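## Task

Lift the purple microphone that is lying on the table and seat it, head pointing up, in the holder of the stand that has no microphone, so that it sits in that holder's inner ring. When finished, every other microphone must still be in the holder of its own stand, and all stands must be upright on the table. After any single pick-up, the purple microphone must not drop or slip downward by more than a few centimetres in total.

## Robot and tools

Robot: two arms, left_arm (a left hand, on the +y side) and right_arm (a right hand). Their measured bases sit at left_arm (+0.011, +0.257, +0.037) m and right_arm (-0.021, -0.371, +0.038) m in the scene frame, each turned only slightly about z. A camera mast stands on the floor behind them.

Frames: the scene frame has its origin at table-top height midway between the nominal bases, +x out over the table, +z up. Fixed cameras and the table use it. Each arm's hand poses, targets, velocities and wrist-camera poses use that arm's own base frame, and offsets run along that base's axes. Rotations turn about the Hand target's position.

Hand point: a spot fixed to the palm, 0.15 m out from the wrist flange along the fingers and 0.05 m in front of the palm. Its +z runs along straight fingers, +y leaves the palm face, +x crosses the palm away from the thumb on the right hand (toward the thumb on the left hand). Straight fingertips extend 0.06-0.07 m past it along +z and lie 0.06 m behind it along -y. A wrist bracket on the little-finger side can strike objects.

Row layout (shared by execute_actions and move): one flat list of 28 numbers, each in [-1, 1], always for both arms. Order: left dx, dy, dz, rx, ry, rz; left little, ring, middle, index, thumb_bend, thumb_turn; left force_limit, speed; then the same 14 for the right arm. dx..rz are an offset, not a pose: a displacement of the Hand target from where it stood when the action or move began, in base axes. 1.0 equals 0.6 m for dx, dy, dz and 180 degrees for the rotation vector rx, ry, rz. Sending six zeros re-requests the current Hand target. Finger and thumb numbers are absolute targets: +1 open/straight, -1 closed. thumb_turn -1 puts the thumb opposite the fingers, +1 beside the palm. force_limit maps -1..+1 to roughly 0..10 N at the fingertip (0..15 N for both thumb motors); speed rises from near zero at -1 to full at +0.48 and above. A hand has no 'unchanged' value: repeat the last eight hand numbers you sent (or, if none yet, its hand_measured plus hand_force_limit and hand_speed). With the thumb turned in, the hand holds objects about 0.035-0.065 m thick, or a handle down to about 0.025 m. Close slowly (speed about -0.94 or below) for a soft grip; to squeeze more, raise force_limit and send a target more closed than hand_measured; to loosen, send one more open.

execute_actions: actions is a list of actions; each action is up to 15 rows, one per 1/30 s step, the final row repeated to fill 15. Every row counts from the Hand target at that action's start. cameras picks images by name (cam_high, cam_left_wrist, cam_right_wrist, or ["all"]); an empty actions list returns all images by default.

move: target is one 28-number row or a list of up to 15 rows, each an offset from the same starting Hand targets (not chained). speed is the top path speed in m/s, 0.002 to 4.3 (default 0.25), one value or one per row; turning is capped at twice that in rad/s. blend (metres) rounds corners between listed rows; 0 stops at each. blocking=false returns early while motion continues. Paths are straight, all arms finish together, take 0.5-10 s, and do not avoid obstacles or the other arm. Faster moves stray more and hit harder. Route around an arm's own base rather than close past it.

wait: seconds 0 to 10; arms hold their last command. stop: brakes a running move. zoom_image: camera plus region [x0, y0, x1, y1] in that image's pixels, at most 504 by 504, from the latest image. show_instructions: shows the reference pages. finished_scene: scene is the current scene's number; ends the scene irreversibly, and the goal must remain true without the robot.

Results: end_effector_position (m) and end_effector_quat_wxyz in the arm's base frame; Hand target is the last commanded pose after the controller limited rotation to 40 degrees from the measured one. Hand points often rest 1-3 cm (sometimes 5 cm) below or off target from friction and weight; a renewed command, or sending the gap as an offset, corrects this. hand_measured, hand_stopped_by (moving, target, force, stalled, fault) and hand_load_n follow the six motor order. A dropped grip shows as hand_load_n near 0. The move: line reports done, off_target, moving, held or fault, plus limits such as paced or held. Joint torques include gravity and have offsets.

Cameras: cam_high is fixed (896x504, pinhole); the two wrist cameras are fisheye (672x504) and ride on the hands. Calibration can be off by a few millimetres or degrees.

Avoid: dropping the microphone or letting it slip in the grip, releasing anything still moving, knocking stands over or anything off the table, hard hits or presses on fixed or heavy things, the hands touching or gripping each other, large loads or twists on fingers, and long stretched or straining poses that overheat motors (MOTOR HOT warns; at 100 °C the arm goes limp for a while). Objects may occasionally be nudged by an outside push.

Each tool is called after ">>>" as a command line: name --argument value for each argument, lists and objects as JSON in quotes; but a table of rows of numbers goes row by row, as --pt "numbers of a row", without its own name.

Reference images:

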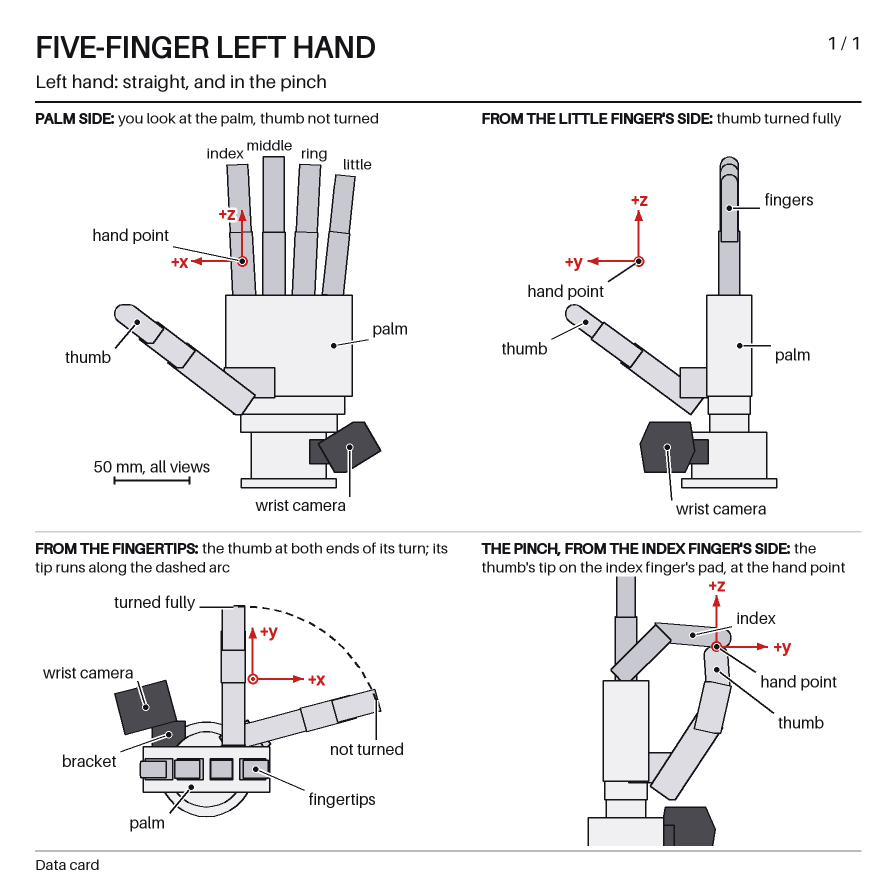

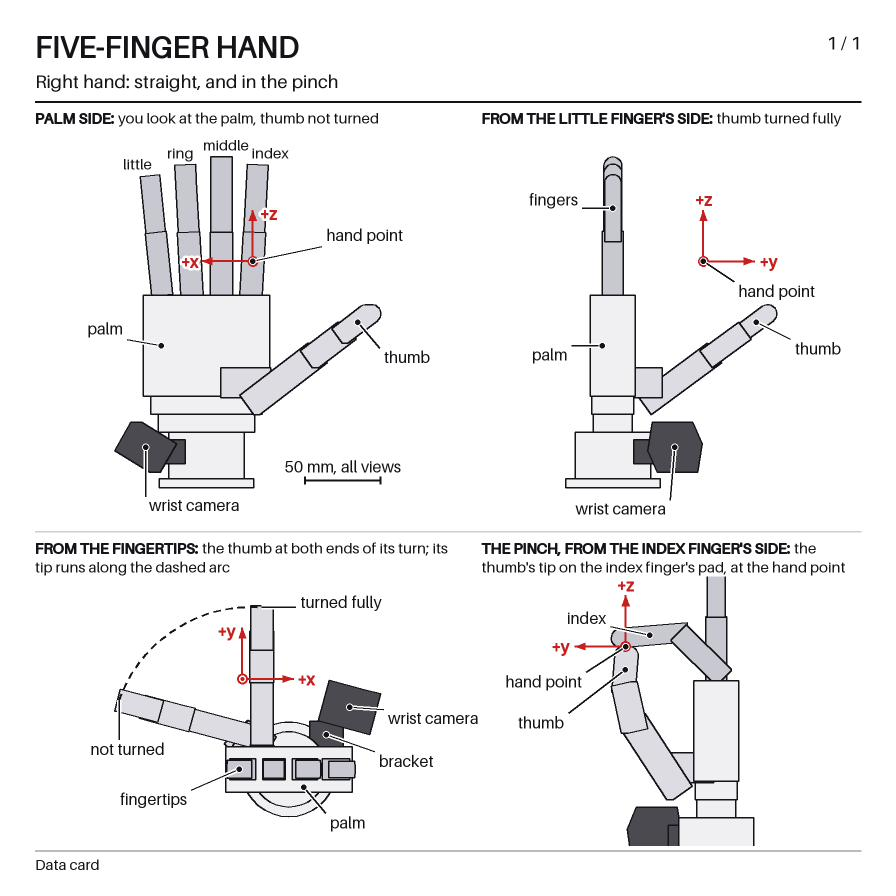

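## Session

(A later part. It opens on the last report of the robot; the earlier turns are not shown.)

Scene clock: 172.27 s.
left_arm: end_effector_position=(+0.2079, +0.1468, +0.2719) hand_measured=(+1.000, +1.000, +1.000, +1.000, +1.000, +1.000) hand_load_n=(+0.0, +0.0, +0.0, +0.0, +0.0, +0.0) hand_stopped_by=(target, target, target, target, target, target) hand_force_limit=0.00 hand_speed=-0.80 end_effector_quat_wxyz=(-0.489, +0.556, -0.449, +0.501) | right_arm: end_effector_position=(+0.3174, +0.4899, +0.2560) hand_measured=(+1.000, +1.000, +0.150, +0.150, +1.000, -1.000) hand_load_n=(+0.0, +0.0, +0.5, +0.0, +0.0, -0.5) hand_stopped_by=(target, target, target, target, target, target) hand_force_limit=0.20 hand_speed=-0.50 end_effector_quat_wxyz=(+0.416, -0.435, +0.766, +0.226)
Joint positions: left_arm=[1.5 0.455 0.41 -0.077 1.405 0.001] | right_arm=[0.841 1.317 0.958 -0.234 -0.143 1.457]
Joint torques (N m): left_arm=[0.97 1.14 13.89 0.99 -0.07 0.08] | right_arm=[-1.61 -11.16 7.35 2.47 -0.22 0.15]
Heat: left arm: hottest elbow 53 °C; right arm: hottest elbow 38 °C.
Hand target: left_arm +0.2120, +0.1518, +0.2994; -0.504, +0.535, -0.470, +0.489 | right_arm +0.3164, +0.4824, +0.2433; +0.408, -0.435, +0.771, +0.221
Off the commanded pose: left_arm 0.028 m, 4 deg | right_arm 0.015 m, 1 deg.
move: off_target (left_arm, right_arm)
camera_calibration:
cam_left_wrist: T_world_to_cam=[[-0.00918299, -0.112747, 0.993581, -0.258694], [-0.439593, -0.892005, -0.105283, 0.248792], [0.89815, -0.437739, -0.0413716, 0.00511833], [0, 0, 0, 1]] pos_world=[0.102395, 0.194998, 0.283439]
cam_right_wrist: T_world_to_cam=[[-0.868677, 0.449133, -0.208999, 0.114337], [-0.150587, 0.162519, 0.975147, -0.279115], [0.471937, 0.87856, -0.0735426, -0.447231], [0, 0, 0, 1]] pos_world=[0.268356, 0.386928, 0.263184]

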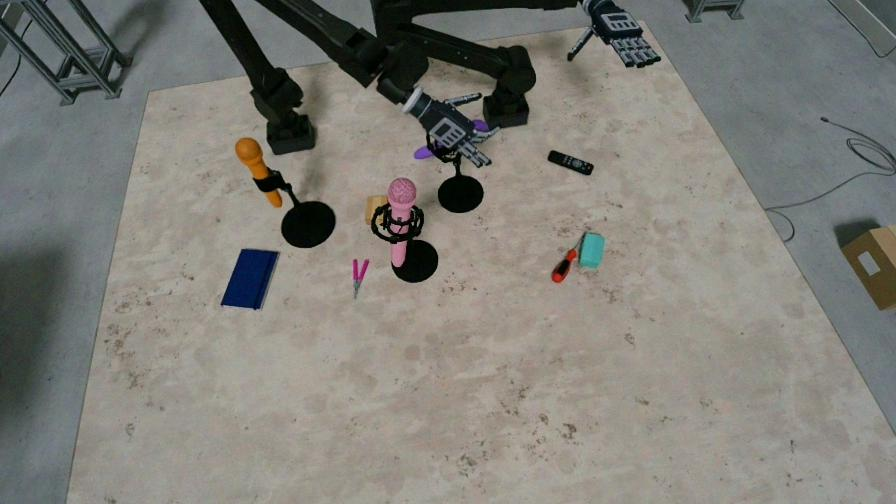

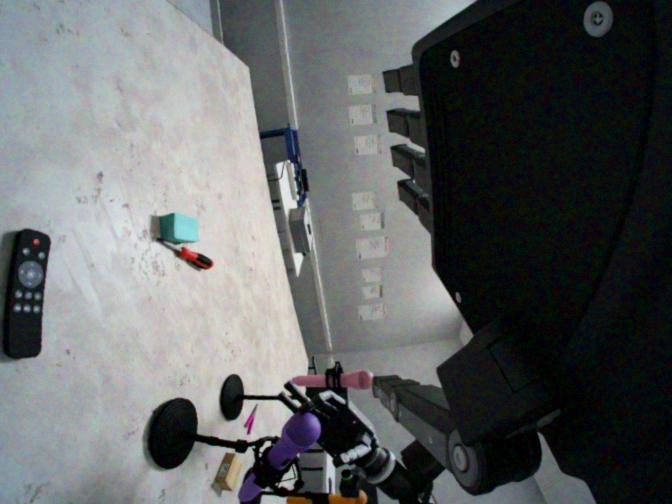

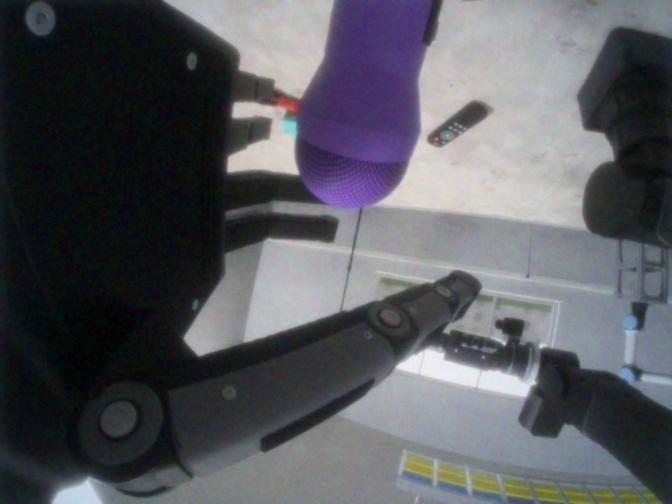

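>>> move --pt "0 0 0 0 0 0 1 1 1 1 1 1 0 -0.8 0.02 0.04 0.07 0 0 0 1 1 0.15 0.15 1 -1 0.2 -0.5" --pt "0 0 0 0 0 0 1 1 1 1 1 1 0 -0.8 0.025 0.045 0.13 0 0 0 1 1 0.15 0.15 1 -1 0.2 -0.5" --speed 0.06 --cameras '["cam_high","cam_left_wrist","cam_right_wrist"]'

>>> zoom_image --camera "cam_high" --region '[410, 75, 530, 195]'

>>> zoom_image --camera "cam_left_wrist" --region '[130, 360, 330, 504]'

Scene clock: 175.00 s.
left_arm: end_effector_position=(+0.2079, +0.1468, +0.2719) hand_measured=(+1.000, +1.000, +1.000, +1.000, +1.000, +1.000) hand_load_n=(+0.0, +0.0, +0.0, +0.0, +0.0, -0.5) hand_stopped_by=(target, target, target, target, target, target) hand_force_limit=0.00 hand_speed=-0.80 end_effector_quat_wxyz=(-0.489, +0.556, -0.449, +0.501) | right_arm: end_effector_position=(+0.3259, +0.4966, +0.2995) hand_measured=(+1.000, +1.000, +0.150, +0.150, +1.000, -1.000) hand_load_n=(+0.0, +0.0, +0.0, +0.0, +0.0, +0.0) hand_stopped_by=(target, target, target, target, target, target) hand_force_limit=0.20 hand_speed=-0.50 end_effector_quat_wxyz=(+0.397, -0.436, +0.778, +0.215)
Joint positions: left_arm=[1.5 0.455 0.41 -0.077 1.405 0.001] | right_arm=[0.841 1.317 1.108 -0.431 -0.133 1.457]
Joint torques (N m): left_arm=[0.97 1.2 13.89 0.96 -0.07 0.08] | right_arm=[-1.44 -8.88 14.09 1.76 -0.09 0.23]
Heat: left arm: hottest elbow 53 °C; right arm: hottest elbow 38 °C.
Hand target: left_arm +0.2120, +0.1518, +0.2994; -0.504, +0.535, -0.470, +0.489 | right_arm +0.3314, +0.5094, +0.3212; +0.408, -0.435, +0.771, +0.221
Off the commanded pose: left_arm 0.028 m, 4 deg | right_arm 0.026 m, 2 deg.
move: off_target (left_arm, right_arm)
camera_calibration:
cam_left_wrist: T_world_to_cam=[[-0.00918299, -0.112747, 0.993581, -0.258694], [-0.439593, -0.892005, -0.105283, 0.248792], [0.89815, -0.437739, -0.0413716, 0.00511833], [0, 0, 0, 1]] pos_world=[0.102395, 0.194998, 0.283439]
cam_right_wrist: T_world_to_cam=[[-0.870623, 0.448182, -0.202849, 0.127126], [-0.122173, 0.202442, 0.971644, -0.349382], [0.476539, 0.870718, -0.121495, -0.437137], [0, 0, 0, 1]] pos_world=[0.276306, 0.394377, 0.312153]

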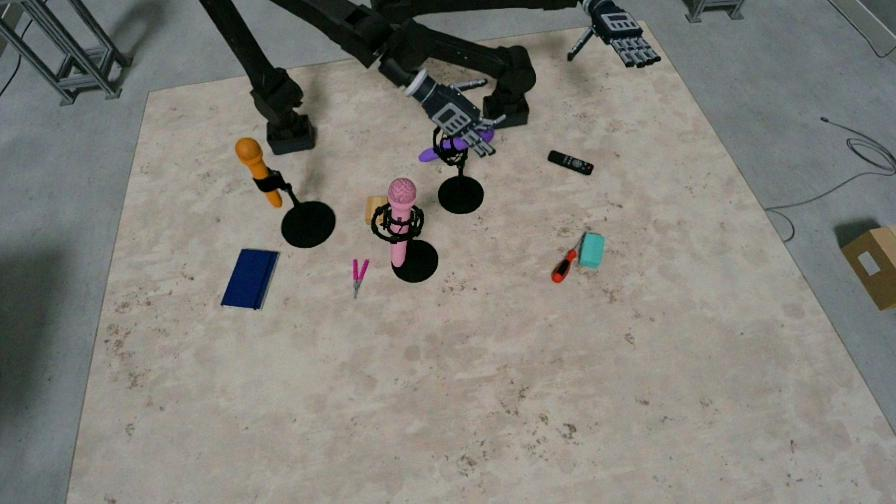

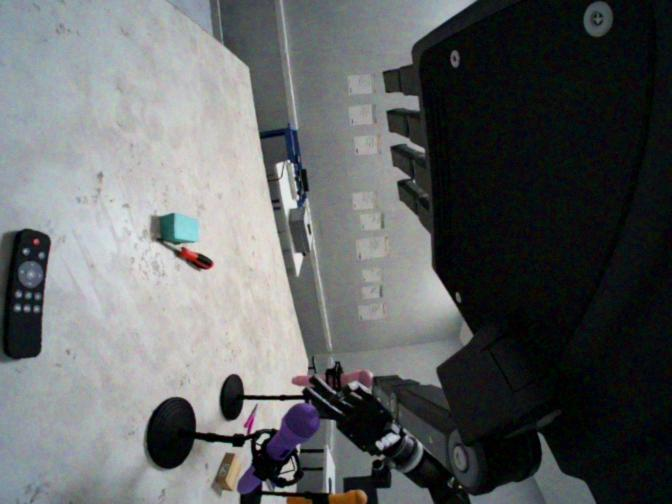

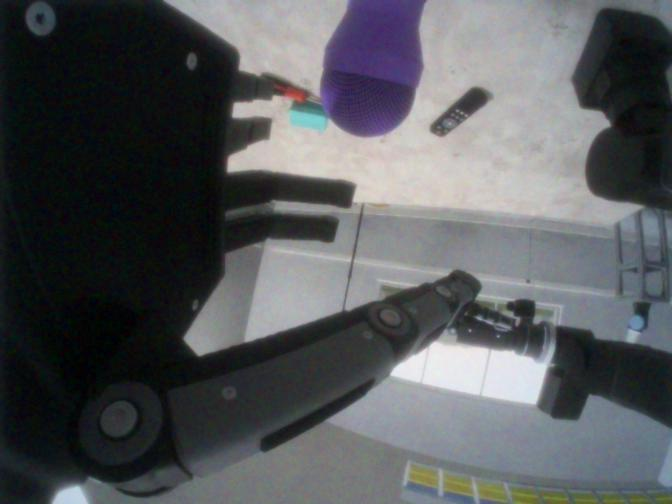

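Scaled by 4.200 from the camera's 896x504 image, which has a finer 1280x720 frame.

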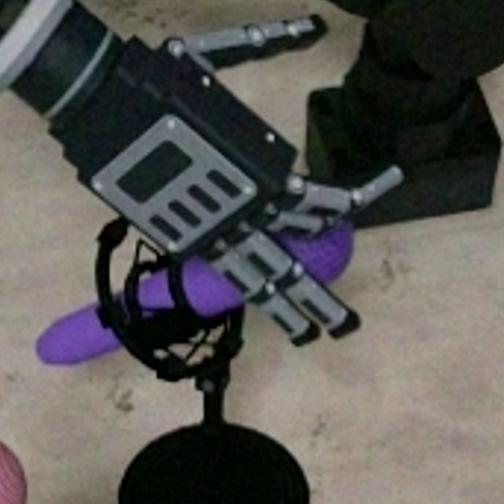

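Scaled by 2.520 from the camera's 672x504 image, which has a finer 960x720 frame.

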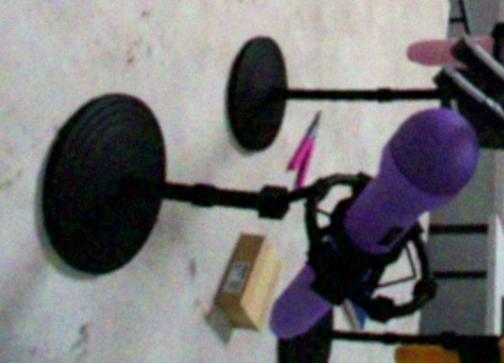

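>>> move --target '[0,0,0,0,0,0,1,1,1,1,1,1,0,-0.8,0.0,0.0,0.2,0,0,0,1,1,0.15,0.15,1,-1,0.2,-0.5]' --speed 0.15 --cameras '["cam_high","cam_left_wrist"]'

>>> zoom_image --camera "cam_high" --region '[400, 95, 520, 215]'

>>> zoom_image --camera "cam_left_wrist" --region '[220, 380, 340, 504]'

Scene clock: 177.07 s.
left_arm: end_effector_position=(+0.2079, +0.1468, +0.2719) hand_measured=(+1.000, +1.000, +1.000, +1.000, +1.000, +1.000) hand_load_n=(+0.0, +0.0, +0.0, +0.0, +0.0, -0.5) hand_stopped_by=(target, target, target, target, target, target) hand_force_limit=0.00 hand_speed=-0.80 end_effector_quat_wxyz=(-0.489, +0.556, -0.449, +0.501) | right_arm: end_effector_position=(+0.3297, +0.5008, +0.4169) hand_measured=(+1.000, +1.000, +0.150, +0.150, +1.000, -1.000) hand_load_n=(+0.0, +0.0, +0.0, +0.0, +0.0, -0.5) hand_stopped_by=(target, target, target, target, target, target) hand_force_limit=0.20 hand_speed=-0.50 end_effector_quat_wxyz=(+0.396, -0.437, +0.779, +0.214)
Joint positions: left_arm=[1.5 0.455 0.41 -0.077 1.405 0.001] | right_arm=[0.841 1.317 1.419 -0.746 -0.133 1.457]
Joint torques (N m): left_arm=[0.97 1.26 13.89 1.01 -0.07 0.08] | right_arm=[0.62 -10.75 14.37 1.96 -0.11 0.13]
Heat: left arm: hottest elbow 53 °C; right arm: hottest elbow 39 °C.
Hand target: left_arm +0.2120, +0.1518, +0.2994; -0.504, +0.535, -0.470, +0.489 | right_arm +0.3314, +0.5093, +0.4413; +0.408, -0.435, +0.771, +0.221
Off the commanded pose: left_arm 0.028 m, 4 deg | right_arm 0.026 m, 2 deg.
move: off_target (left_arm, right_arm)
camera_calibration:
cam_left_wrist: T_world_to_cam=[[-0.00918299, -0.112747, 0.993581, -0.258694], [-0.439593, -0.892005, -0.105283, 0.248792], [0.89815, -0.437739, -0.0413716, 0.00511833], [0, 0, 0, 1]] pos_world=[0.102395, 0.194998, 0.283439]
Images, in order (width x height): cam_high 896x504, cam_left_wrist 672x504.

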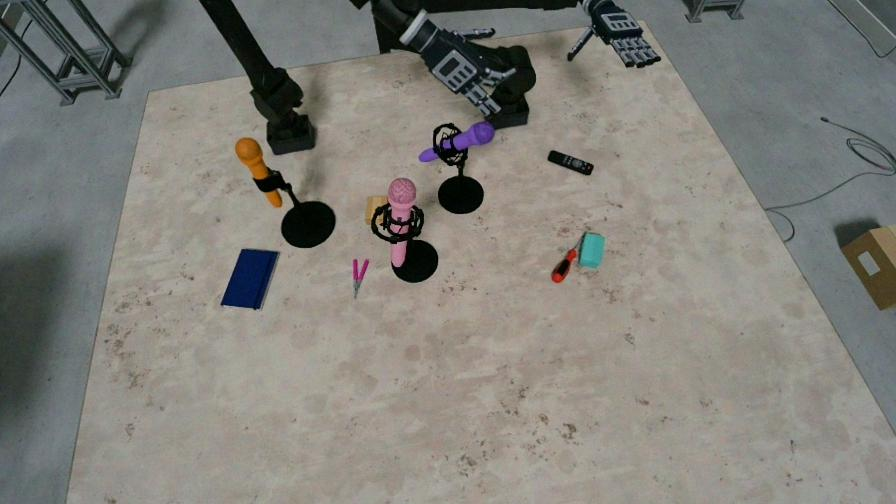

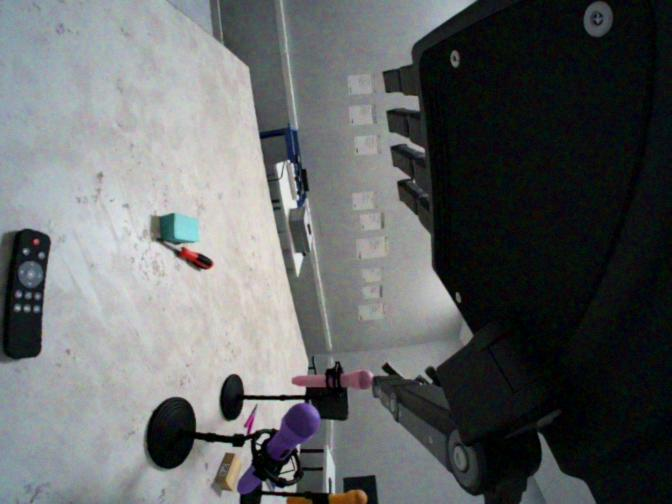

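Scaled by 4.200 from the camera's 896x504 image, which has a finer 1280x720 frame.

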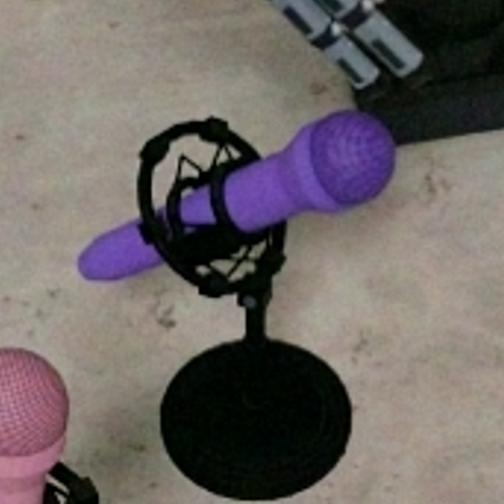

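Scaled by 4.065 from the camera's 672x504 image, which has a finer 960x720 frame.

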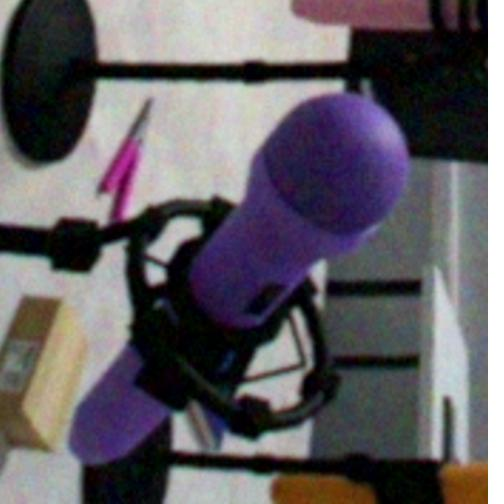

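>>> finished_scene --scene 2

The scene is finished: the task was done.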